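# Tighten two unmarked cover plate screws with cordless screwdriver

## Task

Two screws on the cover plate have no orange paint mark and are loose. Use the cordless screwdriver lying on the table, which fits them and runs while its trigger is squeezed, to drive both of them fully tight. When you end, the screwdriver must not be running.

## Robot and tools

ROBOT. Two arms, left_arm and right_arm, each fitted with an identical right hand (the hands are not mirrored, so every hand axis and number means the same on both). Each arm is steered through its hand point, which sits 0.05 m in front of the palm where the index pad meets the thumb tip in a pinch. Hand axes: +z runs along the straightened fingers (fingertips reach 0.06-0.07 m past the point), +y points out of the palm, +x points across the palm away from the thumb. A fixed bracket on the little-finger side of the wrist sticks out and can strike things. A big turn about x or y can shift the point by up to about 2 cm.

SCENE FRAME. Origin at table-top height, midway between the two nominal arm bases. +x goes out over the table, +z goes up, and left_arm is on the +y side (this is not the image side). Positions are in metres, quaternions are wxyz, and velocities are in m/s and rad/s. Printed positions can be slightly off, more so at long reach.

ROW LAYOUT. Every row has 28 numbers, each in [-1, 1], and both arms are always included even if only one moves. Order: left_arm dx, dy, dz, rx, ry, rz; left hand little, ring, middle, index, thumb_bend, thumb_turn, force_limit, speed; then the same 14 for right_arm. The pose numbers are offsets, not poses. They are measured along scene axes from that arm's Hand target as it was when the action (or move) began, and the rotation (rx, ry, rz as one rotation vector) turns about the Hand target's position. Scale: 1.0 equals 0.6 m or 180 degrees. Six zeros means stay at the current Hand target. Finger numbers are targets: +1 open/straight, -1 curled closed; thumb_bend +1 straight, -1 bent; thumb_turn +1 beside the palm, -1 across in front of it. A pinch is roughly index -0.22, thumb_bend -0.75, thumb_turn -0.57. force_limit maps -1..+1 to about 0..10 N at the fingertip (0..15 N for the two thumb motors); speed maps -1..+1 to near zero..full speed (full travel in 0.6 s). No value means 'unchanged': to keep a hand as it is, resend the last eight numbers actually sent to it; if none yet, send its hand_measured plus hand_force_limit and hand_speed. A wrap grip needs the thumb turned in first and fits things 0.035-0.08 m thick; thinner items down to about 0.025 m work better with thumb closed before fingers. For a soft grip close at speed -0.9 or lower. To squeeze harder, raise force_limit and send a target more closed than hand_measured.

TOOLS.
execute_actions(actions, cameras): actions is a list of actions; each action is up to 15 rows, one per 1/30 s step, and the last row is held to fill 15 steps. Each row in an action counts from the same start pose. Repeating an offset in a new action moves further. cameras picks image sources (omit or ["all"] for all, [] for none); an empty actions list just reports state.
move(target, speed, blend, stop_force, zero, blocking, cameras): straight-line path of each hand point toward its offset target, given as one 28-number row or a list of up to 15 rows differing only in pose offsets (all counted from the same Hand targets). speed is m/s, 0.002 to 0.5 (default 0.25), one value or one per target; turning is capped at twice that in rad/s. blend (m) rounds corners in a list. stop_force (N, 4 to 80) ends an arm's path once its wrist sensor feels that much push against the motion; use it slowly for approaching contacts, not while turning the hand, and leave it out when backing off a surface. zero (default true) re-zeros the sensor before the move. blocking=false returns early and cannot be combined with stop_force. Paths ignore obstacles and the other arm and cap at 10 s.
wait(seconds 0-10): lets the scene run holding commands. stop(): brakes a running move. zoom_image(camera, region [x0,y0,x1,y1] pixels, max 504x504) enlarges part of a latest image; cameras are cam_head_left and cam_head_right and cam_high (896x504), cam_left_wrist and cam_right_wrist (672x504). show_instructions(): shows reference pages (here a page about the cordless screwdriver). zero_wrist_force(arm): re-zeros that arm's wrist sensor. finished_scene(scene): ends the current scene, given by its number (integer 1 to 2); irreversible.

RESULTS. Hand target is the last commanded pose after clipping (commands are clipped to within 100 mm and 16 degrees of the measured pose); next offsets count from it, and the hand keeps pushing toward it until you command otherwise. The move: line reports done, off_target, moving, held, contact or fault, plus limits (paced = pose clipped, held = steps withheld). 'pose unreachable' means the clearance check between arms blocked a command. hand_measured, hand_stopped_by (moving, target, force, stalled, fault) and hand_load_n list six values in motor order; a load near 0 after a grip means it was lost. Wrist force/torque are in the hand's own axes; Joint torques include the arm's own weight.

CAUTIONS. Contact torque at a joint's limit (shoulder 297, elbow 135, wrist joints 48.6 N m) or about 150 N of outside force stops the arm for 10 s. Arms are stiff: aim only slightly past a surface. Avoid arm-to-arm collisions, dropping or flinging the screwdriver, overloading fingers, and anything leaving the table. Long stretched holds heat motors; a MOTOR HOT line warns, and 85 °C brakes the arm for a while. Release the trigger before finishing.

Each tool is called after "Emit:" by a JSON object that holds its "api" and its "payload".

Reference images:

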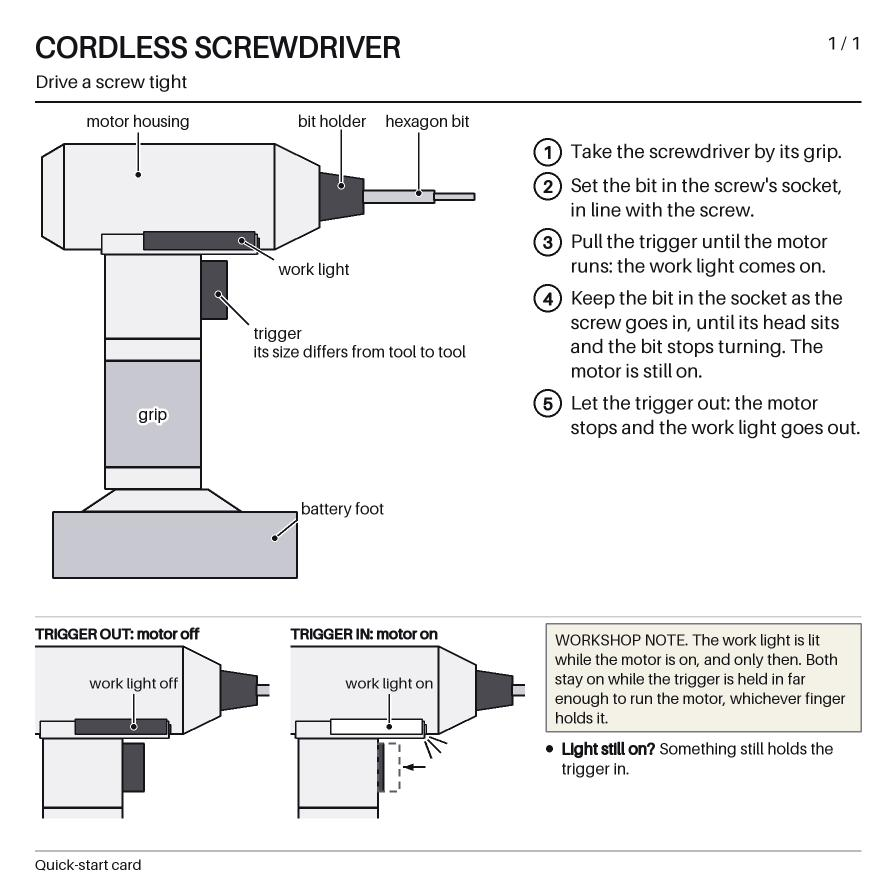

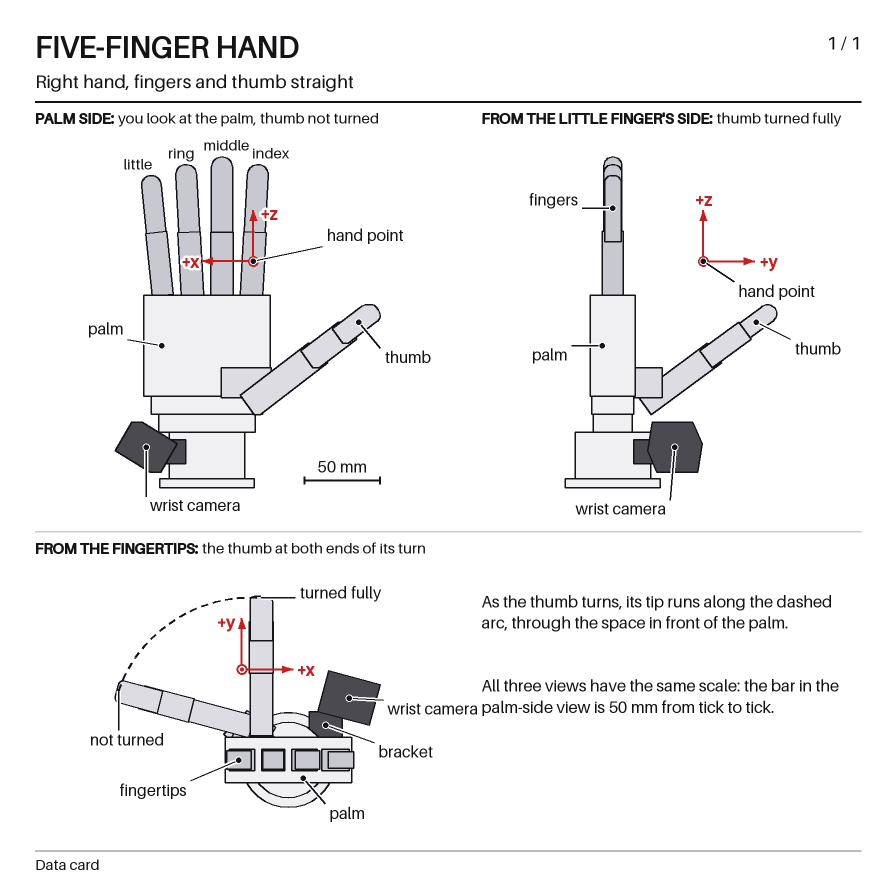

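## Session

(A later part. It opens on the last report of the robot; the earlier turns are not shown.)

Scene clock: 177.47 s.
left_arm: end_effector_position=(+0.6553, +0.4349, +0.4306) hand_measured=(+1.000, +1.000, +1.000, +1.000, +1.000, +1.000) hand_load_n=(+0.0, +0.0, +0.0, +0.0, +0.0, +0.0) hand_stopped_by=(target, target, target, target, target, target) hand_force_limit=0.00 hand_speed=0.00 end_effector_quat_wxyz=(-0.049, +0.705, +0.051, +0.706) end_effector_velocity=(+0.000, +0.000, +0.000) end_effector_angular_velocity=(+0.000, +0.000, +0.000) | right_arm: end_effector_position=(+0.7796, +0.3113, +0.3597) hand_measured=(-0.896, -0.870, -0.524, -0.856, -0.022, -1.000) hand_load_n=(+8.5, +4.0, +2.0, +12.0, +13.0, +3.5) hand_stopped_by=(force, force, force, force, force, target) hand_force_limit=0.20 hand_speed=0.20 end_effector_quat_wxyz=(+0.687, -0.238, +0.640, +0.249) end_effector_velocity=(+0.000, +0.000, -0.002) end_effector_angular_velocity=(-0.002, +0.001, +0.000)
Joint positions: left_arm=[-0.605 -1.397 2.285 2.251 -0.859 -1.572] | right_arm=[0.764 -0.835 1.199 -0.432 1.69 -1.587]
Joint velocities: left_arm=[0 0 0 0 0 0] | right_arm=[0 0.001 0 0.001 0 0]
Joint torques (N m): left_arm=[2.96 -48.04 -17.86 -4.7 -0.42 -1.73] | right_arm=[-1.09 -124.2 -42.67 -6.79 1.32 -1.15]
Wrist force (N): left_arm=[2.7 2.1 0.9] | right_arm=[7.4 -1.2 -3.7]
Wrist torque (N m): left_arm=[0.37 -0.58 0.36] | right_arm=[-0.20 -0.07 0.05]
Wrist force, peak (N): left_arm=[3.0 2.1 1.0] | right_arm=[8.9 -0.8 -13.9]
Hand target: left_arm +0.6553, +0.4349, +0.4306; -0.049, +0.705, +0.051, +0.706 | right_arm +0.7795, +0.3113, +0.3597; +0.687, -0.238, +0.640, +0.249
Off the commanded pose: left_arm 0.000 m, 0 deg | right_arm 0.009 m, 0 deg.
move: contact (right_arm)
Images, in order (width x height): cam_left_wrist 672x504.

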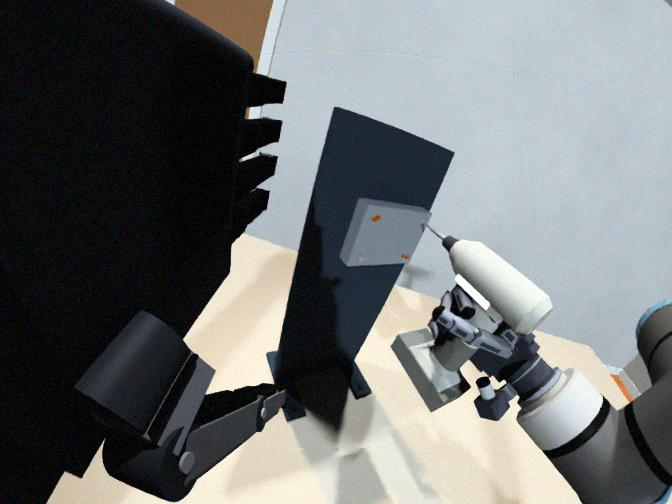

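Emit:
{"api": "move", "payload": {"target": [0,0,0,0,0,0,1,1,1,1,1,1,0,0,-0.00112,-0.00278,0.00025,0,0,0,-1,-1,-0.95,-0.9,-0.85,-1,0.2,0.2], "speed": 0.02, "cameras": []}}

Emit:
{"api": "move", "payload": {"target": [0,0,0,0,0,0,1,1,1,1,1,1,0,0,0.0082,0.0057,-0.0004,0,0,0,-1,-1,-0.95,-0.9,-0.85,-1,0.2,0.2], "speed": 0.005, "stop_force": 5, "cameras": ["cam_left_wrist"]}}

Emit:
{"api": "zoom_image", "payload": {"camera": "cam_left_wrist", "region": [414, 214, 438, 234]}}

Scene clock: 178.50 s.
left_arm: end_effector_position=(+0.6553, +0.4349, +0.4306) hand_measured=(+1.000, +1.000, +1.000, +1.000, +1.000, +1.000) hand_load_n=(+0.0, +0.0, +0.0, +0.0, +0.0, +0.0) hand_stopped_by=(target, target, target, target, target, target) hand_force_limit=0.00 hand_speed=0.00 end_effector_quat_wxyz=(-0.049, +0.705, +0.051, +0.706) end_effector_velocity=(+0.000, +0.000, +0.000) end_effector_angular_velocity=(+0.000, -0.001, +0.000) | right_arm: end_effector_position=(+0.7788, +0.3096, +0.3598) hand_measured=(-0.896, -0.870, -0.524, -0.856, -0.022, -1.000) hand_load_n=(+8.5, +4.5, +2.0, +12.0, +13.0, +3.5) hand_stopped_by=(force, force, force, force, force, target) hand_force_limit=0.20 hand_speed=0.20 end_effector_quat_wxyz=(+0.687, -0.238, +0.640, +0.249) end_effector_velocity=(+0.000, +0.000, -0.003) end_effector_angular_velocity=(-0.002, +0.002, +0.000)
Joint positions: left_arm=[-0.605 -1.397 2.285 2.251 -0.859 -1.572] | right_arm=[0.763 -0.838 1.205 -0.434 1.69 -1.587]
Joint velocities: left_arm=[0 0 0 0 0 0] | right_arm=[0 0.002 0 0 0 0]
Joint torques (N m): left_arm=[2.13 -46.06 -16.55 -4.49 -0.49 -2] | right_arm=[-14 -115.01 -47.53 -6.29 -1.18 0.9]
Wrist force (N): left_arm=[2.7 1.6 0.5] | right_arm=[7.5 -1.0 -1.5]
Wrist torque (N m): left_arm=[0.33 -0.56 0.35] | right_arm=[-0.27 -0.11 0.07]
Wrist force, peak (N): left_arm=[3.1 1.7 0.9] | right_arm=[7.7 -1.2 -3.8]
Hand target: left_arm +0.6553, +0.4349, +0.4306; -0.049, +0.705, +0.051, +0.706 | right_arm +0.7788, +0.3096, +0.3598; +0.687, -0.238, +0.640, +0.249
Off the commanded pose: left_arm 0.000 m, 0 deg | right_arm 0.000 m, 0 deg.
move: done
No camera images: "cameras" was empty.

Scene clock: 179.83 s.
left_arm: end_effector_position=(+0.6553, +0.4349, +0.4306) hand_measured=(+1.000, +1.000, +1.000, +1.000, +1.000, +1.000) hand_load_n=(+0.0, +0.0, +0.0, +0.0, +0.0, +0.0) hand_stopped_by=(target, target, target, target, target, target) hand_force_limit=0.00 hand_speed=0.00 end_effector_quat_wxyz=(-0.049, +0.705, +0.051, +0.706) end_effector_velocity=(+0.000, +0.000, +0.000) end_effector_angular_velocity=(-0.001, +0.000, +0.000) | right_arm: end_effector_position=(+0.7802, +0.3105, +0.3598) hand_measured=(-0.896, -0.870, -0.524, -0.856, -0.022, -1.000) hand_load_n=(+8.0, +4.0, +1.5, +12.0, +13.0, +3.5) hand_stopped_by=(force, force, force, force, force, target) hand_force_limit=0.20 hand_speed=0.20 end_effector_quat_wxyz=(+0.687, -0.238, +0.640, +0.249) end_effector_velocity=(+0.000, +0.000, +0.000) end_effector_angular_velocity=(+0.001, +0.000, +0.000)
Joint positions: left_arm=[-0.605 -1.397 2.285 2.251 -0.859 -1.572] | right_arm=[0.763 -0.835 1.2 -0.433 1.689 -1.587]
Joint velocities: left_arm=[0 0 0 0 0 -0.001] | right_arm=[0 0 0 -0.001 0 0]
Joint torques (N m): left_arm=[3.61 -49.73 -17.13 -4.06 -0.4 -1.68] | right_arm=[-2.17 -122.23 -45.31 -7.01 1.66 1.17]
Wrist force (N): left_arm=[3.1 2.1 0.5] | right_arm=[8.8 -1.2 -7.1]
Wrist torque (N m): left_arm=[0.40 -0.63 0.38] | right_arm=[-0.04 -0.05 0.12]
Wrist force, peak (N): left_arm=[3.1 2.1 0.5] | right_arm=[11.6 -0.3 -15.9]
Hand target: left_arm +0.6553, +0.4349, +0.4306; -0.049, +0.705, +0.051, +0.706 | right_arm +0.7802, +0.3105, +0.3598; +0.687, -0.238, +0.640, +0.249
Off the commanded pose: left_arm 0.000 m, 0 deg | right_arm 0.004 m, 0 deg.
move: contact (right_arm)
Images, in order (width x height): cam_left_wrist 672x504.

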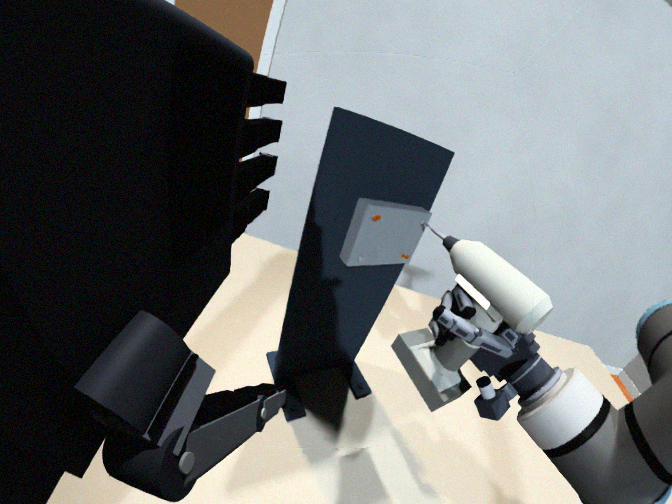

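Scaled by 21.000 from the camera's 672x504 image, which has a finer 960x720 frame.

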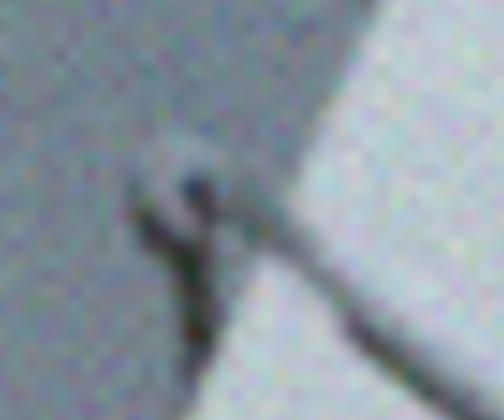

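Emit:
{"api": "move", "payload": {"target": [[0,0,0,0,0,0,1,1,1,1,1,1,0,0,-0.00412,-0.00283,0.00019,0,0,0,-1,-1,-0.95,-0.9,-0.85,-1,0.2,0.2],[0,0,0,0,0,0,1,1,1,1,1,1,0,0,-0.01072,0.00674,-0.00086,0,0,0,-1,-1,-0.95,-0.9,-0.85,-1,0.2,0.2],[0,0,0,0,0,0,1,1,1,1,1,1,0,0,-0.00345,0.01174,-0.00119,0,0,0,-1,-1,-0.95,-0.9,-0.85,-1,0.2,0.2]], "speed": [0.03,0.03,0.015], "cameras": []}}

Emit:
{"api": "move", "payload": {"target": [0,0,0,0,0,0,1,1,1,1,1,1,0,0,0.0066,-0.00957,0.00105,0,0,0,-1,-1,-0.95,-0.9,-0.85,-1,0.2,0.2], "speed": 0.006, "stop_force": 4, "cameras": ["cam_left_wrist"]}}

Emit:
{"api": "zoom_image", "payload": {"camera": "cam_left_wrist", "region": [414, 214, 438, 234]}}

Scene clock: 181.40 s.
left_arm: end_effector_position=(+0.6553, +0.4349, +0.4306) hand_measured=(+1.000, +1.000, +1.000, +1.000, +1.000, +1.000) hand_load_n=(+0.0, +0.0, +0.0, +0.0, +0.0, +0.0) hand_stopped_by=(target, target, target, target, target, target) hand_force_limit=0.00 hand_speed=0.00 end_effector_quat_wxyz=(-0.049, +0.705, +0.051, +0.706) end_effector_velocity=(+0.000, -0.001, +0.000) end_effector_angular_velocity=(+0.000, +0.000, -0.001) | right_arm: end_effector_position=(+0.7781, +0.3177, +0.3591) hand_measured=(-0.896, -0.870, -0.524, -0.856, -0.022, -1.000) hand_load_n=(+8.0, +4.0, +1.5, +12.5, +13.0, +3.5) hand_stopped_by=(force, force, force, force, force, target) hand_force_limit=0.20 hand_speed=0.20 end_effector_quat_wxyz=(+0.687, -0.238, +0.640, +0.249) end_effector_velocity=(-0.001, -0.001, +0.000) end_effector_angular_velocity=(-0.001, +0.001, -0.001)
Joint positions: left_arm=[-0.605 -1.397 2.285 2.251 -0.859 -1.572] | right_arm=[0.77 -0.827 1.186 -0.427 1.696 -1.588]
Joint velocities: left_arm=[-0.001 0.001 0 0 0 0] | right_arm=[0 -0.002 0.003 0 0 0]
Joint torques (N m): left_arm=[3.02 -49.28 -19.56 -4.56 -0.04 -2.13] | right_arm=[-14.37 -124.78 -40.59 -5.02 -0.79 0.76]
Wrist force (N): left_arm=[3.1 1.2 0.9] | right_arm=[7.1 -1.2 -2.1]
Wrist torque (N m): left_arm=[0.24 -0.64 0.35] | right_arm=[-0.26 -0.01 0.03]
Wrist force, peak (N): left_arm=[3.2 1.8 0.4] | right_arm=[9.1 -1.0 -7.1]
Hand target: left_arm +0.6553, +0.4349, +0.4306; -0.049, +0.705, +0.051, +0.706 | right_arm +0.7781, +0.3176, +0.3591; +0.687, -0.238, +0.640, +0.249
Off the commanded pose: left_arm 0.000 m, 0 deg | right_arm 0.000 m, 0 deg.
move: done
No camera images: "cameras" was empty.

Scene clock: 183.23 s.
left_arm: end_effector_position=(+0.6553, +0.4349, +0.4306) hand_measured=(+1.000, +1.000, +1.000, +1.000, +1.000, +1.000) hand_load_n=(+0.0, +0.0, +0.0, +0.0, +0.0, +0.0) hand_stopped_by=(target, target, target, target, target, target) hand_force_limit=0.00 hand_speed=0.00 end_effector_quat_wxyz=(-0.049, +0.705, +0.051, +0.706) end_effector_velocity=(+0.000, +0.000, +0.000) end_effector_angular_velocity=(+0.000, -0.001, -0.001) | right_arm: end_effector_position=(+0.7801, +0.3146, +0.3595) hand_measured=(-0.896, -0.870, -0.524, -0.856, -0.022, -1.000) hand_load_n=(+9.5, +5.0, +2.0, +12.0, +12.5, +3.0) hand_stopped_by=(force, force, force, force, force, target) hand_force_limit=0.20 hand_speed=0.20 end_effector_quat_wxyz=(+0.687, -0.238, +0.640, +0.249) end_effector_velocity=(+0.000, +0.000, +0.000) end_effector_angular_velocity=(+0.000, +0.000, +0.000)
Joint positions: left_arm=[-0.605 -1.397 2.285 2.251 -0.859 -1.572] | right_arm=[0.766 -0.829 1.19 -0.429 1.692 -1.588]
Joint velocities: left_arm=[0 0 0 -0.001 0 0.001] | right_arm=[0 0 0 0 -0.001 0]
Joint torques (N m): left_arm=[2.18 -49.41 -17.5 -4.13 -0.42 -2.12] | right_arm=[9.43 -106.79 -49.86 -1.9 2.28 0.18]
Wrist force (N): left_arm=[2.9 2.0 0.2] | right_arm=[5.0 1.8 -1.3]
Wrist torque (N m): left_arm=[0.40 -0.59 0.37] | right_arm=[-0.63 -0.22 -0.16]
Wrist force, peak (N): left_arm=[3.2 1.9 1.0] | right_arm=[7.7 -1.6 -2.0]
Hand target: left_arm +0.6553, +0.4349, +0.4306; -0.049, +0.705, +0.051, +0.706 | right_arm +0.7801, +0.3146, +0.3595; +0.687, -0.238, +0.640, +0.249
Off the commanded pose: left_arm 0.000 m, 0 deg | right_arm 0.003 m, 0 deg.
move: contact (right_arm)
Images, in order (width x height): cam_left_wrist 672x504.

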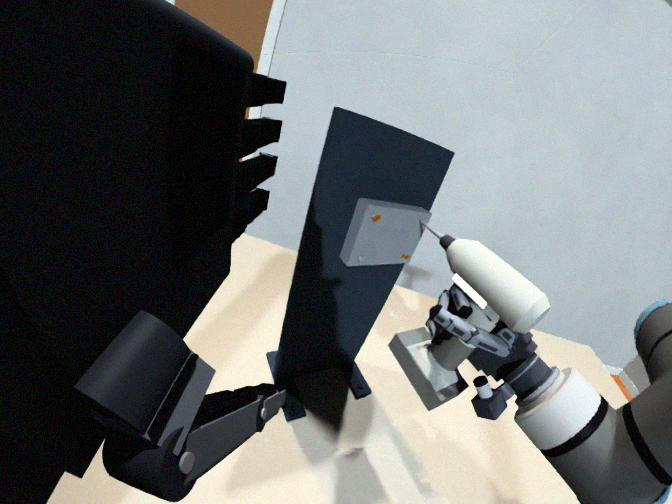

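Scaled by 21.000 from the camera's 672x504 image, which has a finer 960x720 frame.

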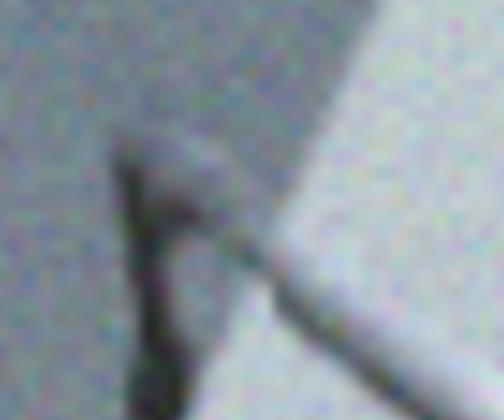

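Emit:
{"api": "move", "payload": {"target": [[0,0,0,0,0,0,1,1,1,1,1,1,0,0,-0.0059,-0.00405,0.00027,0,0,0,-1,-1,-0.95,-0.9,-0.85,-1,0.2,0.2],[0,0,0,0,0,0,1,1,1,1,1,1,0,0,-0.0018,-0.0101,-0.00049,0,0,0,-1,-1,-0.95,-0.9,-0.85,-1,0.2,0.2]], "speed": 0.03, "cameras": []}}

Emit:
{"api": "move", "payload": {"target": [0,0,0,0,0,0,1,1,1,1,1,1,0,0,0.011,0.0075,-0.0005,0,0,0,-1,-1,-0.95,-0.9,-0.85,-1,0.2,0.2], "speed": 0.005, "stop_force": 5, "cameras": ["cam_left_wrist"]}}

Emit:
{"api": "zoom_image", "payload": {"camera": "cam_left_wrist", "region": [414, 214, 438, 234]}}

Scene clock: 184.93 s.
left_arm: end_effector_position=(+0.6553, +0.4349, +0.4306) hand_measured=(+1.000, +1.000, +1.000, +1.000, +1.000, +1.000) hand_load_n=(+0.0, +0.0, +0.0, +0.0, +0.0, +0.0) hand_stopped_by=(target, target, target, target, target, target) hand_force_limit=0.00 hand_speed=0.00 end_effector_quat_wxyz=(-0.049, +0.705, +0.051, +0.706) end_effector_velocity=(+0.000, +0.000, +0.000) end_effector_angular_velocity=(-0.001, +0.000, +0.000) | right_arm: end_effector_position=(+0.7791, +0.3084, +0.3591) hand_measured=(-0.896, -0.870, -0.524, -0.856, -0.022, -1.000) hand_load_n=(+9.0, +5.0, +2.0, +12.5, +12.5, +4.0) hand_stopped_by=(force, force, force, force, force, target) hand_force_limit=0.20 hand_speed=0.20 end_effector_quat_wxyz=(+0.687, -0.238, +0.640, +0.249) end_effector_velocity=(+0.000, +0.000, +0.001) end_effector_angular_velocity=(+0.001, -0.001, +0.000)
Joint positions: left_arm=[-0.605 -1.397 2.285 2.251 -0.859 -1.572] | right_arm=[0.762 -0.839 1.208 -0.437 1.688 -1.587]
Joint velocities: left_arm=[-0.001 0 0 0 0.001 -0.001] | right_arm=[0 0 -0.001 -0.001 0.001 0]
Joint torques (N m): left_arm=[1.38 -47.92 -17.65 -4.37 -0.4 -1.8] | right_arm=[8.47 -110.34 -50.81 -5.52 0.78 2.04]
Wrist force (N): left_arm=[2.9 1.8 0.2] | right_arm=[7.0 -1.5 -2.1]
Wrist torque (N m): left_arm=[0.37 -0.59 0.36] | right_arm=[-0.30 -0.02 0.02]
Wrist force, peak (N): left_arm=[3.1 1.9 0.5] | right_arm=[7.8 -1.3 -1.8]
Hand target: left_arm +0.6553, +0.4349, +0.4306; -0.049, +0.705, +0.051, +0.706 | right_arm +0.7791, +0.3085, +0.3592; +0.687, -0.238, +0.640, +0.249
Off the commanded pose: left_arm 0.000 m, 0 deg | right_arm 0.000 m, 0 deg.
move: done
No camera images: "cameras" was empty.

Scene clock: 186.47 s.
left_arm: end_effector_position=(+0.6553, +0.4349, +0.4306) hand_measured=(+1.000, +1.000, +1.000, +1.000, +1.000, +1.000) hand_load_n=(+0.0, +0.0, +0.0, +0.0, +0.0, +0.0) hand_stopped_by=(target, target, target, target, target, target) hand_force_limit=0.00 hand_speed=0.00 end_effector_quat_wxyz=(-0.049, +0.705, +0.051, +0.706) end_effector_velocity=(+0.000, +0.000, +0.000) end_effector_angular_velocity=(+0.001, +0.000, +0.000) | right_arm: end_effector_position=(+0.7808, +0.3097, +0.3591) hand_measured=(-0.896, -0.870, -0.524, -0.856, -0.022, -1.000) hand_load_n=(+8.5, +4.5, +2.0, +12.0, +12.5, +4.0) hand_stopped_by=(force, force, force, force, force, target) hand_force_limit=0.20 hand_speed=0.20 end_effector_quat_wxyz=(+0.687, -0.238, +0.640, +0.249) end_effector_velocity=(+0.000, +0.000, +0.001) end_effector_angular_velocity=(+0.001, +0.000, +0.000)
Joint positions: left_arm=[-0.605 -1.397 2.285 2.251 -0.859 -1.572] | right_arm=[0.762 -0.836 1.202 -0.434 1.688 -1.587]
Joint velocities: left_arm=[0.001 0 0 0 0 0.001] | right_arm=[0 -0.001 0 -0.001 0 0]
Joint torques (N m): left_arm=[0.46 -45.43 -18.54 -3.9 0.26 -1.64] | right_arm=[4.97 -121.29 -45.04 -6.21 1.79 1.97]
Wrist force (N): left_arm=[2.8 1.9 0.7] | right_arm=[7.5 0.0 -5.4]
Wrist torque (N m): left_arm=[0.35 -0.58 0.36] | right_arm=[-0.17 -0.12 0.03]
Wrist force, peak (N): left_arm=[2.9 2.2 1.1] | right_arm=[11.3 0.3 -10.5]
Hand target: left_arm +0.6553, +0.4349, +0.4306; -0.049, +0.705, +0.051, +0.706 | right_arm +0.7808, +0.3098, +0.3591; +0.687, -0.238, +0.640, +0.249
Off the commanded pose: left_arm 0.000 m, 0 deg | right_arm 0.006 m, 0 deg.
move: contact (right_arm)
Images, in order (width x height): cam_left_wrist 672x504.

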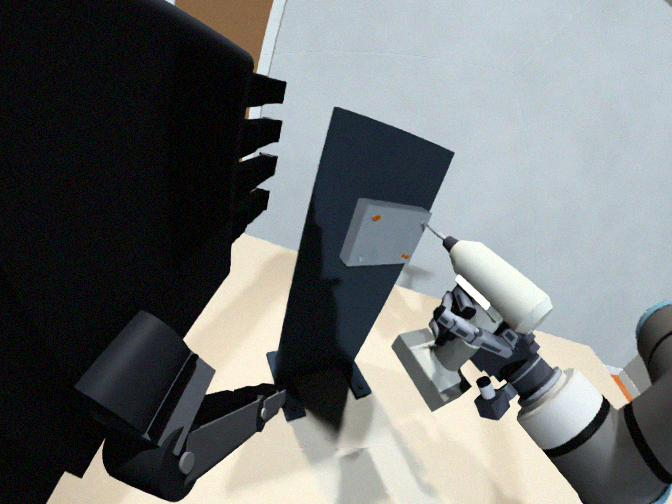

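Scaled by 21.000 from the camera's 672x504 image, which has a finer 960x720 frame.

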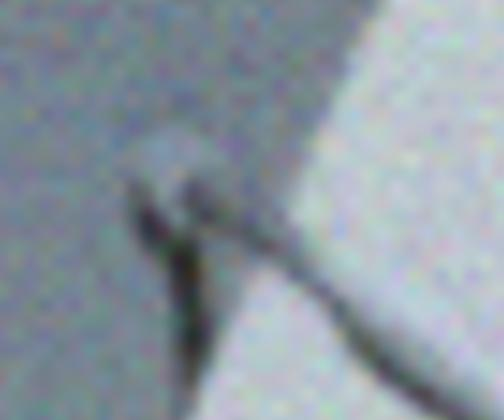

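Emit:
{"api": "move", "payload": {"target": [[0,0,0,0,0,0,1,1,1,1,1,1,0,0,-0.00412,-0.00283,0.00019,0,0,0,-1,-1,-0.95,-0.9,-0.85,-1,0.2,0.2],[0,0,0,0,0,0,1,1,1,1,1,1,0,0,0.00248,-0.0124,0.00124,0,0,0,-1,-1,-0.95,-0.9,-0.85,-1,0.2,0.2],[0,0,0,0,0,0,1,1,1,1,1,1,0,0,0.00975,-0.0074,0.00091,0,0,0,-1,-1,-0.95,-0.9,-0.85,-1,0.2,0.2]], "speed": [0.03,0.03,0.015], "cameras": []}}

Emit:
{"api": "move", "payload": {"target": [0,0,0,0,0,0,1,1,1,1,1,1,0,0,-0.0066,0.00957,-0.00105,0,0,0,-1,-1,-0.95,-0.9,-0.85,-1,0.2,0.2], "speed": 0.006, "stop_force": 4, "cameras": ["cam_left_wrist"]}}

Emit:
{"api": "zoom_image", "payload": {"camera": "cam_left_wrist", "region": [414, 214, 438, 234]}}

Scene clock: 187.93 s.
left_arm: end_effector_position=(+0.6553, +0.4349, +0.4306) hand_measured=(+1.000, +1.000, +1.000, +1.000, +1.000, +1.000) hand_load_n=(+0.0, +0.0, +0.0, +0.0, +0.0, +0.0) hand_stopped_by=(target, target, target, target, target, target) hand_force_limit=0.00 hand_speed=0.00 end_effector_quat_wxyz=(-0.049, +0.705, +0.051, +0.706) end_effector_velocity=(+0.000, +0.000, +0.000) end_effector_angular_velocity=(+0.000, +0.000, +0.000) | right_arm: end_effector_position=(+0.7867, +0.3054, +0.3596) hand_measured=(-0.896, -0.870, -0.524, -0.856, -0.022, -1.000) hand_load_n=(+8.5, +4.5, +2.5, +12.0, +12.5, +4.0) hand_stopped_by=(force, force, force, force, force, target) hand_force_limit=0.20 hand_speed=0.20 end_effector_quat_wxyz=(+0.687, -0.238, +0.640, +0.249) end_effector_velocity=(-0.001, -0.001, +0.000) end_effector_angular_velocity=(-0.002, +0.001, +0.000)
Joint positions: left_arm=[-0.605 -1.397 2.285 2.251 -0.859 -1.572] | right_arm=[0.754 -0.837 1.203 -0.434 1.68 -1.587]
Joint velocities: left_arm=[0 0 0 0 0 0] | right_arm=[0 -0.002 0.003 0.001 0 0]
Joint torques (N m): left_arm=[1.57 -47.71 -20.05 -3.95 -0.49 -1.53] | right_arm=[-9.68 -123.99 -40.42 -4.85 -0.62 2.05]
Wrist force (N): left_arm=[3.0 1.9 0.4] | right_arm=[7.3 -1.1 -1.9]
Wrist torque (N m): left_arm=[0.36 -0.61 0.37] | right_arm=[-0.26 -0.07 0.05]
Wrist force, peak (N): left_arm=[3.4 1.7 0.6] | right_arm=[8.8 0.5 -5.7]
Hand target: left_arm +0.6553, +0.4349, +0.4306; -0.049, +0.705, +0.051, +0.706 | right_arm +0.7866, +0.3053, +0.3596; +0.687, -0.238, +0.640, +0.249
Off the commanded pose: left_arm 0.000 m, 0 deg | right_arm 0.000 m, 0 deg.
move: done
No camera images: "cameras" was empty.

Scene clock: 189.80 s.
left_arm: end_effector_position=(+0.6553, +0.4349, +0.4306) hand_measured=(+1.000, +1.000, +1.000, +1.000, +1.000, +1.000) hand_load_n=(+0.0, +0.0, +0.0, +0.0, +0.0, +0.0) hand_stopped_by=(target, target, target, target, target, target) hand_force_limit=0.00 hand_speed=0.00 end_effector_quat_wxyz=(-0.049, +0.705, +0.051, +0.706) end_effector_velocity=(+0.000, +0.001, +0.000) end_effector_angular_velocity=(+0.000, +0.000, +0.000) | right_arm: end_effector_position=(+0.7846, +0.3083, +0.3593) hand_measured=(-0.896, -0.870, -0.524, -0.856, -0.022, -1.000) hand_load_n=(+7.5, +3.5, +2.0, +12.0, +13.5, +5.0) hand_stopped_by=(force, force, force, force, force, target) hand_force_limit=0.20 hand_speed=0.20 end_effector_quat_wxyz=(+0.687, -0.238, +0.640, +0.249) end_effector_velocity=(+0.000, +0.000, +0.000) end_effector_angular_velocity=(+0.000, +0.000, +0.000)
Joint positions: left_arm=[-0.605 -1.397 2.285 2.251 -0.859 -1.572] | right_arm=[0.758 -0.834 1.199 -0.433 1.684 -1.587]
Joint velocities: left_arm=[0.001 0 0 0 -0.001 0] | right_arm=[0 0 0 -0.001 0 0]
Joint torques (N m): left_arm=[0.31 -49.27 -19.5 -4.14 -0.36 -2] | right_arm=[-9.42 -122.36 -43.24 -6.73 -1.13 0.39]
Wrist force (N): left_arm=[2.9 1.6 0.5] | right_arm=[7.4 -3.3 -2.3]
Wrist torque (N m): left_arm=[0.32 -0.60 0.36] | right_arm=[-0.10 -0.03 0.11]
Wrist force, peak (N): left_arm=[3.1 2.1 0.6] | right_arm=[7.8 -5.4 -2.6]
Hand target: left_arm +0.6553, +0.4349, +0.4306; -0.049, +0.705, +0.051, +0.706 | right_arm +0.7846, +0.3083, +0.3593; +0.687, -0.238, +0.640, +0.249
Off the commanded pose: left_arm 0.000 m, 0 deg | right_arm 0.003 m, 0 deg.
move: contact (right_arm)
Images, in order (width x height): cam_left_wrist 672x504.

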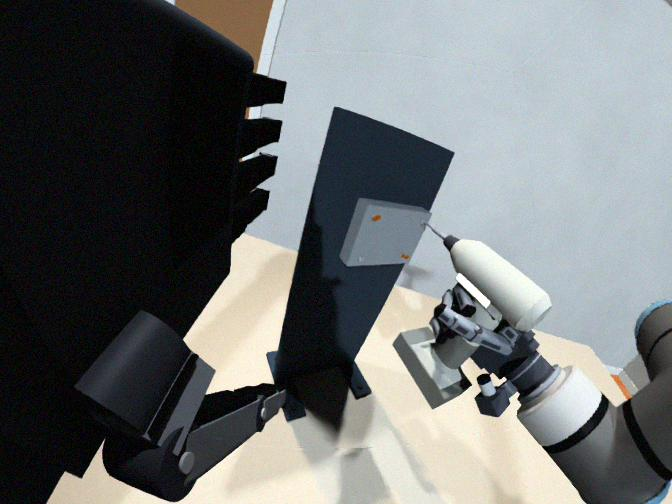

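Scaled by 21.000 from the camera's 672x504 image, which has a finer 960x720 frame.

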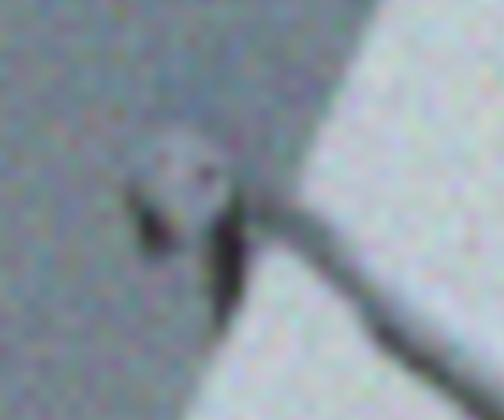

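Emit:
{"api": "move", "payload": {"target": [[0,0,0,0,0,0,1,1,1,1,1,1,0,0,-0.00604,-0.00415,0.00028,0,0,0,-1,-1,-0.95,-0.9,-0.85,-1,0.2,0.2],[0,0,0,0,0,0,1,1,1,1,1,1,0,0,-0.00743,-0.00499,0.00013,0,0,0.0111,-1,-1,-0.95,-0.9,-0.85,-1,0.2,0.2]], "speed": 0.03, "cameras": []}}

Emit:
{"api": "move", "payload": {"target": [0,0,0,0,0,0,1,1,1,1,1,1,0,0,0.011,0.0075,-0.0005,0,0,0,-1,-1,-0.95,-0.9,-0.85,-1,0.2,0.2], "speed": 0.005, "stop_force": 5, "cameras": ["cam_left_wrist"]}}

Emit:
{"api": "zoom_image", "payload": {"camera": "cam_left_wrist", "region": [414, 214, 438, 234]}}

Scene clock: 192.17 s.
left_arm: end_effector_position=(+0.6553, +0.4349, +0.4306) hand_measured=(+1.000, +1.000, +1.000, +1.000, +1.000, +1.000) hand_load_n=(+0.0, +0.0, +0.0, +0.0, +0.0, +0.0) hand_stopped_by=(target, target, target, target, target, target) hand_force_limit=0.00 hand_speed=0.00 end_effector_quat_wxyz=(-0.049, +0.705, +0.051, +0.706) end_effector_velocity=(+0.000, +0.000, +0.000) end_effector_angular_velocity=(+0.000, +0.000, +0.000) | right_arm: end_effector_position=(+0.7802, +0.3052, +0.3594) hand_measured=(-0.896, -0.870, -0.524, -0.856, -0.022, -1.000) hand_load_n=(+7.5, +3.5, +2.0, +11.5, +13.0, +5.0) hand_stopped_by=(force, force, force, force, force, target) hand_force_limit=0.20 hand_speed=0.20 end_effector_quat_wxyz=(+0.682, -0.249, +0.636, +0.261) end_effector_velocity=(+0.000, -0.001, +0.002) end_effector_angular_velocity=(+0.001, -0.001, -0.003)
Joint positions: left_arm=[-0.605 -1.397 2.285 2.251 -0.859 -1.572] | right_arm=[0.749 -0.843 1.215 -0.439 1.641 -1.584]
Joint velocities: left_arm=[-0.001 0 0 0.001 0.001 -0.001] | right_arm=[0 -0.001 0 0 0.003 0]
Joint torques (N m): left_arm=[2.59 -48.56 -18.65 -4.15 -0.03 -1.82] | right_arm=[10.58 -118.64 -45.82 -6.67 2.11 0.85]
Wrist force (N): left_arm=[2.9 2.0 0.7] | right_arm=[7.3 -1.4 -2.0]
Wrist torque (N m): left_arm=[0.38 -0.60 0.37] | right_arm=[-0.30 -0.07 0.04]
Wrist force, peak (N): left_arm=[3.1 2.1 0.5] | right_arm=[7.9 -3.7 -2.3]
Hand target: left_arm +0.6553, +0.4349, +0.4306; -0.049, +0.705, +0.051, +0.706 | right_arm +0.7801, +0.3053, +0.3594; +0.682, -0.249, +0.636, +0.261
Off the commanded pose: left_arm 0.000 m, 0 deg | right_arm 0.000 m, 0 deg.
move: done
No camera images: "cameras" was empty.

Scene clock: 193.57 s.
left_arm: end_effector_position=(+0.6553, +0.4349, +0.4306) hand_measured=(+1.000, +1.000, +1.000, +1.000, +1.000, +1.000) hand_load_n=(+0.0, +0.5, +0.0, +0.0, +0.0, +0.0) hand_stopped_by=(target, target, target, target, target, target) hand_force_limit=0.00 hand_speed=0.00 end_effector_quat_wxyz=(-0.049, +0.705, +0.051, +0.706) end_effector_velocity=(+0.000, +0.000, +0.000) end_effector_angular_velocity=(+0.002, +0.000, +0.000) | right_arm: end_effector_position=(+0.7817, +0.3065, +0.3593) hand_measured=(-0.896, -0.870, -0.524, -0.856, -0.022, -1.000) hand_load_n=(+8.0, +4.0, +1.5, +11.5, +13.0, +4.5) hand_stopped_by=(force, force, force, force, force, target) hand_force_limit=0.20 hand_speed=0.20 end_effector_quat_wxyz=(+0.682, -0.249, +0.636, +0.261) end_effector_velocity=(+0.000, +0.000, -0.001) end_effector_angular_velocity=(-0.001, +0.001, +0.000)
Joint positions: left_arm=[-0.605 -1.397 2.285 2.251 -0.859 -1.572] | right_arm=[0.749 -0.84 1.21 -0.437 1.641 -1.584]
Joint velocities: left_arm=[0 0 0 0 0 0.002] | right_arm=[0 0.001 0 0.001 0 0]
Joint torques (N m): left_arm=[2.74 -47.97 -18.18 -3.99 -0.06 -2.11] | right_arm=[5.47 -122.93 -42.22 -6.67 2.24 -0.11]
Wrist force (N): left_arm=[3.0 1.9 0.8] | right_arm=[7.3 -1.0 -2.8]
Wrist torque (N m): left_arm=[0.34 -0.62 0.37] | right_arm=[-0.26 -0.06 0.04]
Wrist force, peak (N): left_arm=[3.0 1.9 0.8] | right_arm=[7.7 1.4 -10.6]
Hand target: left_arm +0.6553, +0.4349, +0.4306; -0.049, +0.705, +0.051, +0.706 | right_arm +0.7816, +0.3065, +0.3593; +0.682, -0.249, +0.636, +0.261
Off the commanded pose: left_arm 0.000 m, 0 deg | right_arm 0.006 m, 0 deg.
move: contact (right_arm)
Images, in order (width x height): cam_left_wrist 672x504.

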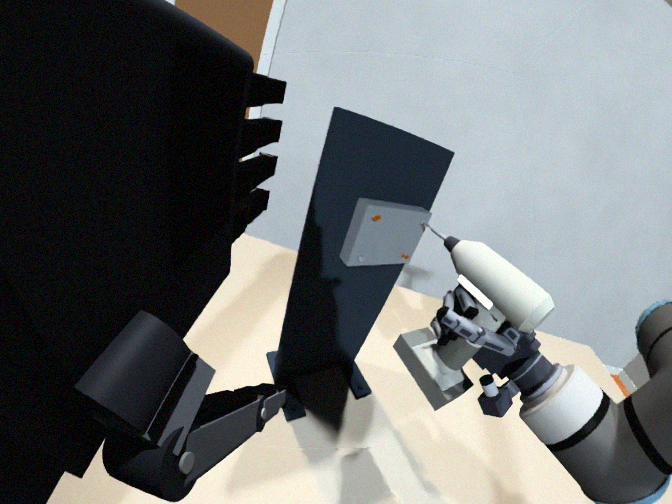

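Scaled by 21.000 from the camera's 672x504 image, which has a finer 960x720 frame.

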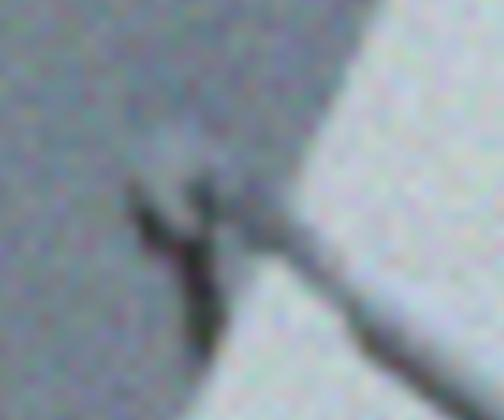

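Emit:
{"api": "move", "payload": {"target": [0,0,0,0,0,0,1,1,1,1,1,1,0,0,-0.00274,-0.00195,-0.0007,0,0,0,-1,-1,-0.95,-0.9,-0.85,-1,0.2,0.2], "speed": 0.01, "cameras": []}}

Emit:
{"api": "move", "payload": {"target": [0,0,0,0,0,0,1,1,1,1,1,1,0,0,0.01098,0.00754,-0.0005,0,0,0,-1,-1,-0.95,-0.9,-0.85,-1,0.2,0.2], "speed": 0.005, "stop_force": 6, "cameras": ["cam_left_wrist"]}}

Emit:
{"api": "zoom_image", "payload": {"camera": "cam_left_wrist", "region": [414, 214, 438, 234]}}

Scene clock: 195.17 s.
left_arm: end_effector_position=(+0.6553, +0.4349, +0.4306) hand_measured=(+1.000, +1.000, +1.000, +1.000, +1.000, +1.000) hand_load_n=(+0.0, +0.0, +0.0, +0.0, -0.5, +0.0) hand_stopped_by=(target, target, target, target, target, target) hand_force_limit=0.00 hand_speed=0.00 end_effector_quat_wxyz=(-0.049, +0.705, +0.051, +0.706) end_effector_velocity=(+0.000, +0.000, +0.000) end_effector_angular_velocity=(+0.001, +0.000, +0.000) | right_arm: end_effector_position=(+0.7799, +0.3053, +0.3589) hand_measured=(-0.896, -0.870, -0.524, -0.856, -0.022, -1.000) hand_load_n=(+8.0, +3.5, +2.0, +11.5, +13.5, +4.5) hand_stopped_by=(force, force, force, force, force, target) hand_force_limit=0.20 hand_speed=0.20 end_effector_quat_wxyz=(+0.682, -0.249, +0.636, +0.261) end_effector_velocity=(+0.000, +0.000, -0.001) end_effector_angular_velocity=(-0.001, +0.001, +0.000)
Joint positions: left_arm=[-0.605 -1.397 2.285 2.251 -0.859 -1.572] | right_arm=[0.749 -0.843 1.215 -0.44 1.641 -1.584]
Joint velocities: left_arm=[0.001 0.001 0 0 0 0.001] | right_arm=[0 0.001 0 0.001 0 0]
Joint torques (N m): left_arm=[0.34 -49.47 -17.98 -3.66 -0.38 -1.68] | right_arm=[13.43 -114.57 -47.72 -6.19 1.98 -0.39]
Wrist force (N): left_arm=[2.9 1.8 0.6] | right_arm=[7.6 -1.0 -1.9]
Wrist torque (N m): left_arm=[0.35 -0.60 0.37] | right_arm=[-0.24 -0.12 0.07]
Wrist force, peak (N): left_arm=[3.2 2.1 0.9] | right_arm=[7.7 -1.2 -2.4]
Hand target: left_arm +0.6553, +0.4349, +0.4306; -0.049, +0.705, +0.051, +0.706 | right_arm +0.7800, +0.3053, +0.3589; +0.682, -0.249, +0.636, +0.261
Off the commanded pose: left_arm 0.000 m, 0 deg | right_arm 0.000 m, 0 deg.
move: done
No camera images: "cameras" was empty.

Scene clock: 196.63 s.
left_arm: end_effector_position=(+0.6553, +0.4349, +0.4306) hand_measured=(+1.000, +1.000, +1.000, +1.000, +1.000, +1.000) hand_load_n=(+0.0, +0.0, +0.0, +0.0, +0.0, +0.0) hand_stopped_by=(target, target, target, target, target, target) hand_force_limit=0.00 hand_speed=0.00 end_effector_quat_wxyz=(-0.049, +0.705, +0.051, +0.706) end_effector_velocity=(+0.000, +0.001, +0.000) end_effector_angular_velocity=(+0.001, +0.000, +0.001) | right_arm: end_effector_position=(+0.7817, +0.3065, +0.3589) hand_measured=(-0.896, -0.870, -0.524, -0.856, -0.022, -1.000) hand_load_n=(+8.5, +4.0, +2.0, +11.0, +13.5, +4.5) hand_stopped_by=(force, force, force, force, force, target) hand_force_limit=0.20 hand_speed=0.20 end_effector_quat_wxyz=(+0.682, -0.249, +0.636, +0.261) end_effector_velocity=(+0.000, +0.000, +0.003) end_effector_angular_velocity=(+0.002, -0.001, +0.000)
Joint positions: left_arm=[-0.605 -1.397 2.285 2.251 -0.859 -1.572] | right_arm=[0.749 -0.84 1.21 -0.438 1.64 -1.584]
Joint velocities: left_arm=[0 0 0 0 0.001 0.001] | right_arm=[0 -0.002 0 0 0 0]
Joint torques (N m): left_arm=[0.47 -47.54 -19.06 -3.63 -0.44 -1.63] | right_arm=[4.78 -120.35 -44.01 -6.63 2.4 0.48]
Wrist force (N): left_arm=[2.8 1.9 0.8] | right_arm=[8.0 0.2 -5.3]
Wrist torque (N m): left_arm=[0.35 -0.59 0.36] | right_arm=[-0.19 -0.13 0.05]
Wrist force, peak (N): left_arm=[3.2 1.8 0.7] | right_arm=[8.3 1.7 -10.3]
Hand target: left_arm +0.6553, +0.4349, +0.4306; -0.049, +0.705, +0.051, +0.706 | right_arm +0.7817, +0.3066, +0.3589; +0.682, -0.250, +0.636, +0.261
Off the commanded pose: left_arm 0.000 m, 0 deg | right_arm 0.006 m, 0 deg.
move: contact (right_arm)
Images, in order (width x height): cam_left_wrist 672x504.

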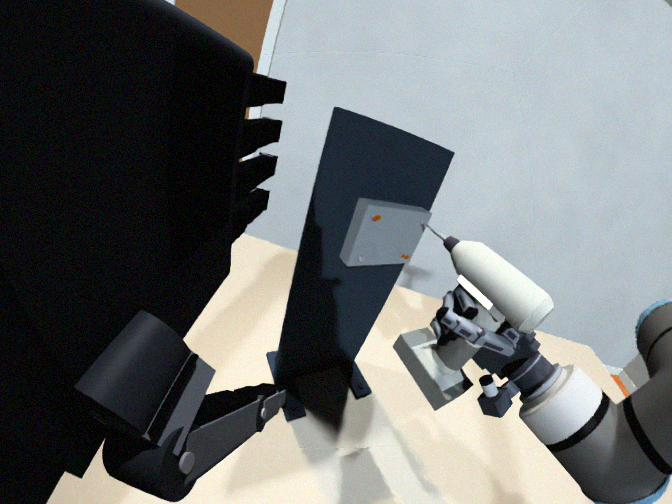

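Scaled by 21.000 from the camera's 672x504 image, which has a finer 960x720 frame.

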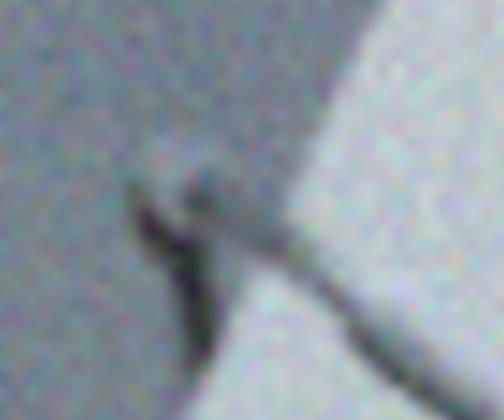

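Emit:
{"api": "move", "payload": {"target": [0,0,0,0,0,0,1,1,1,1,1,1,0,0,0.00041,0.00041,0.00164,0,0,0,-1,-1,-0.95,-0.9,-0.85,-1,0.2,0.2], "speed": 0.003, "cameras": []}}

Scene clock: 197.77 s.
left_arm: end_effector_position=(+0.6553, +0.4349, +0.4306) hand_measured=(+1.000, +1.000, +1.000, +1.000, +1.000, +1.000) hand_load_n=(+0.0, +0.0, +0.0, +0.0, +0.0, +0.0) hand_stopped_by=(target, target, target, target, target, target) hand_force_limit=0.00 hand_speed=0.00 end_effector_quat_wxyz=(-0.049, +0.705, +0.051, +0.706) end_effector_velocity=(+0.000, +0.000, +0.000) end_effector_angular_velocity=(+0.002, +0.000, -0.001) | right_arm: end_effector_position=(+0.7819, +0.3068, +0.3598) hand_measured=(-0.896, -0.870, -0.524, -0.856, -0.022, -1.000) hand_load_n=(+9.0, +4.0, +1.5, +10.0, +13.5, +3.5) hand_stopped_by=(force, force, force, force, force, target) hand_force_limit=0.20 hand_speed=0.20 end_effector_quat_wxyz=(+0.682, -0.250, +0.636, +0.261) end_effector_velocity=(+0.000, +0.000, -0.001) end_effector_angular_velocity=(-0.001, +0.001, +0.000)
Joint positions: left_arm=[-0.605 -1.397 2.285 2.251 -0.859 -1.572] | right_arm=[0.749 -0.84 1.208 -0.436 1.64 -1.584]
Joint velocities: left_arm=[0 0 0 0 0 0.002] | right_arm=[0 0 0 0.001 0 0]
Joint torques (N m): left_arm=[4.63 -51.77 -18.85 -3.72 -0.81 -1.85] | right_arm=[2.13 -123.22 -59.51 -4.96 1.23 0.59]
Wrist force (N): left_arm=[2.6 1.9 0.7] | right_arm=[9.4 1.8 -22.1]
Wrist torque (N m): left_arm=[0.35 -0.56 0.35] | right_arm=[0.41 -0.39 0.05]
Wrist force, peak (N): left_arm=[3.0 1.8 0.5] | right_arm=[10.8 1.8 -23.3]
Hand target: left_arm +0.6553, +0.4349, +0.4306; -0.049, +0.705, +0.051, +0.706 | right_arm +0.7819, +0.3068, +0.3599; +0.682, -0.250, +0.636, +0.261
Off the commanded pose: left_arm 0.000 m, 0 deg | right_arm 0.000 m, 0 deg.
move: done
No camera images: "cameras" was empty.

Emit:
{"api": "move", "payload": {"target": [0,0,0,0,0,0,1,1,1,1,1,1,0,0,-0.00041,-0.00028,0.00002,0,0,0,-1,-1,-0.95,-0.9,-0.85,-1,0.2,0.2], "speed": 0.005, "cameras": []}}

Scene clock: 198.60 s.
left_arm: end_effector_position=(+0.6553, +0.4349, +0.4306) hand_measured=(+1.000, +1.000, +1.000, +1.000, +1.000, +1.000) hand_load_n=(+0.5, +0.0, +0.0, +0.0, +0.0, +0.0) hand_stopped_by=(target, target, target, target, target, target) hand_force_limit=0.00 hand_speed=0.00 end_effector_quat_wxyz=(-0.049, +0.705, +0.051, +0.706) end_effector_velocity=(+0.000, +0.000, +0.000) end_effector_angular_velocity=(+0.001, +0.001, -0.001) | right_arm: end_effector_position=(+0.7817, +0.3066, +0.3599) hand_measured=(-0.896, -0.870, -0.524, -0.856, -0.022, -1.000) hand_load_n=(+9.0, +4.0, +1.5, +10.5, +13.5, +4.0) hand_stopped_by=(force, force, force, force, force, target) hand_force_limit=0.20 hand_speed=0.20 end_effector_quat_wxyz=(+0.682, -0.249, +0.636, +0.261) end_effector_velocity=(+0.000, +0.000, +0.000) end_effector_angular_velocity=(+0.000, +0.000, +0.000)
Joint positions: left_arm=[-0.605 -1.397 2.285 2.251 -0.859 -1.572] | right_arm=[0.749 -0.84 1.209 -0.436 1.641 -1.584]
Joint velocities: left_arm=[0 0 0 0.001 -0.001 0.001] | right_arm=[0 0 0 0 0 0]
Joint torques (N m): left_arm=[4.04 -49.15 -19.02 -3.73 -0.45 -1.76] | right_arm=[10.19 -122.49 -42.8 -7.12 2.42 0.48]
Wrist force (N): left_arm=[2.7 1.7 0.6] | right_arm=[7.6 -0.6 -5.1]
Wrist torque (N m): left_arm=[0.34 -0.57 0.35] | right_arm=[-0.18 -0.09 0.05]
Wrist force, peak (N): left_arm=[3.3 1.7 0.6] | right_arm=[10.0 1.7 -22.6]
Hand target: left_arm +0.6553, +0.4349, +0.4306; -0.049, +0.705, +0.051, +0.706 | right_arm +0.7817, +0.3067, +0.3599; +0.682, -0.250, +0.636, +0.261
Off the commanded pose: left_arm 0.000 m, 0 deg | right_arm 0.000 m, 0 deg.
move: done
No camera images: "cameras" was empty.


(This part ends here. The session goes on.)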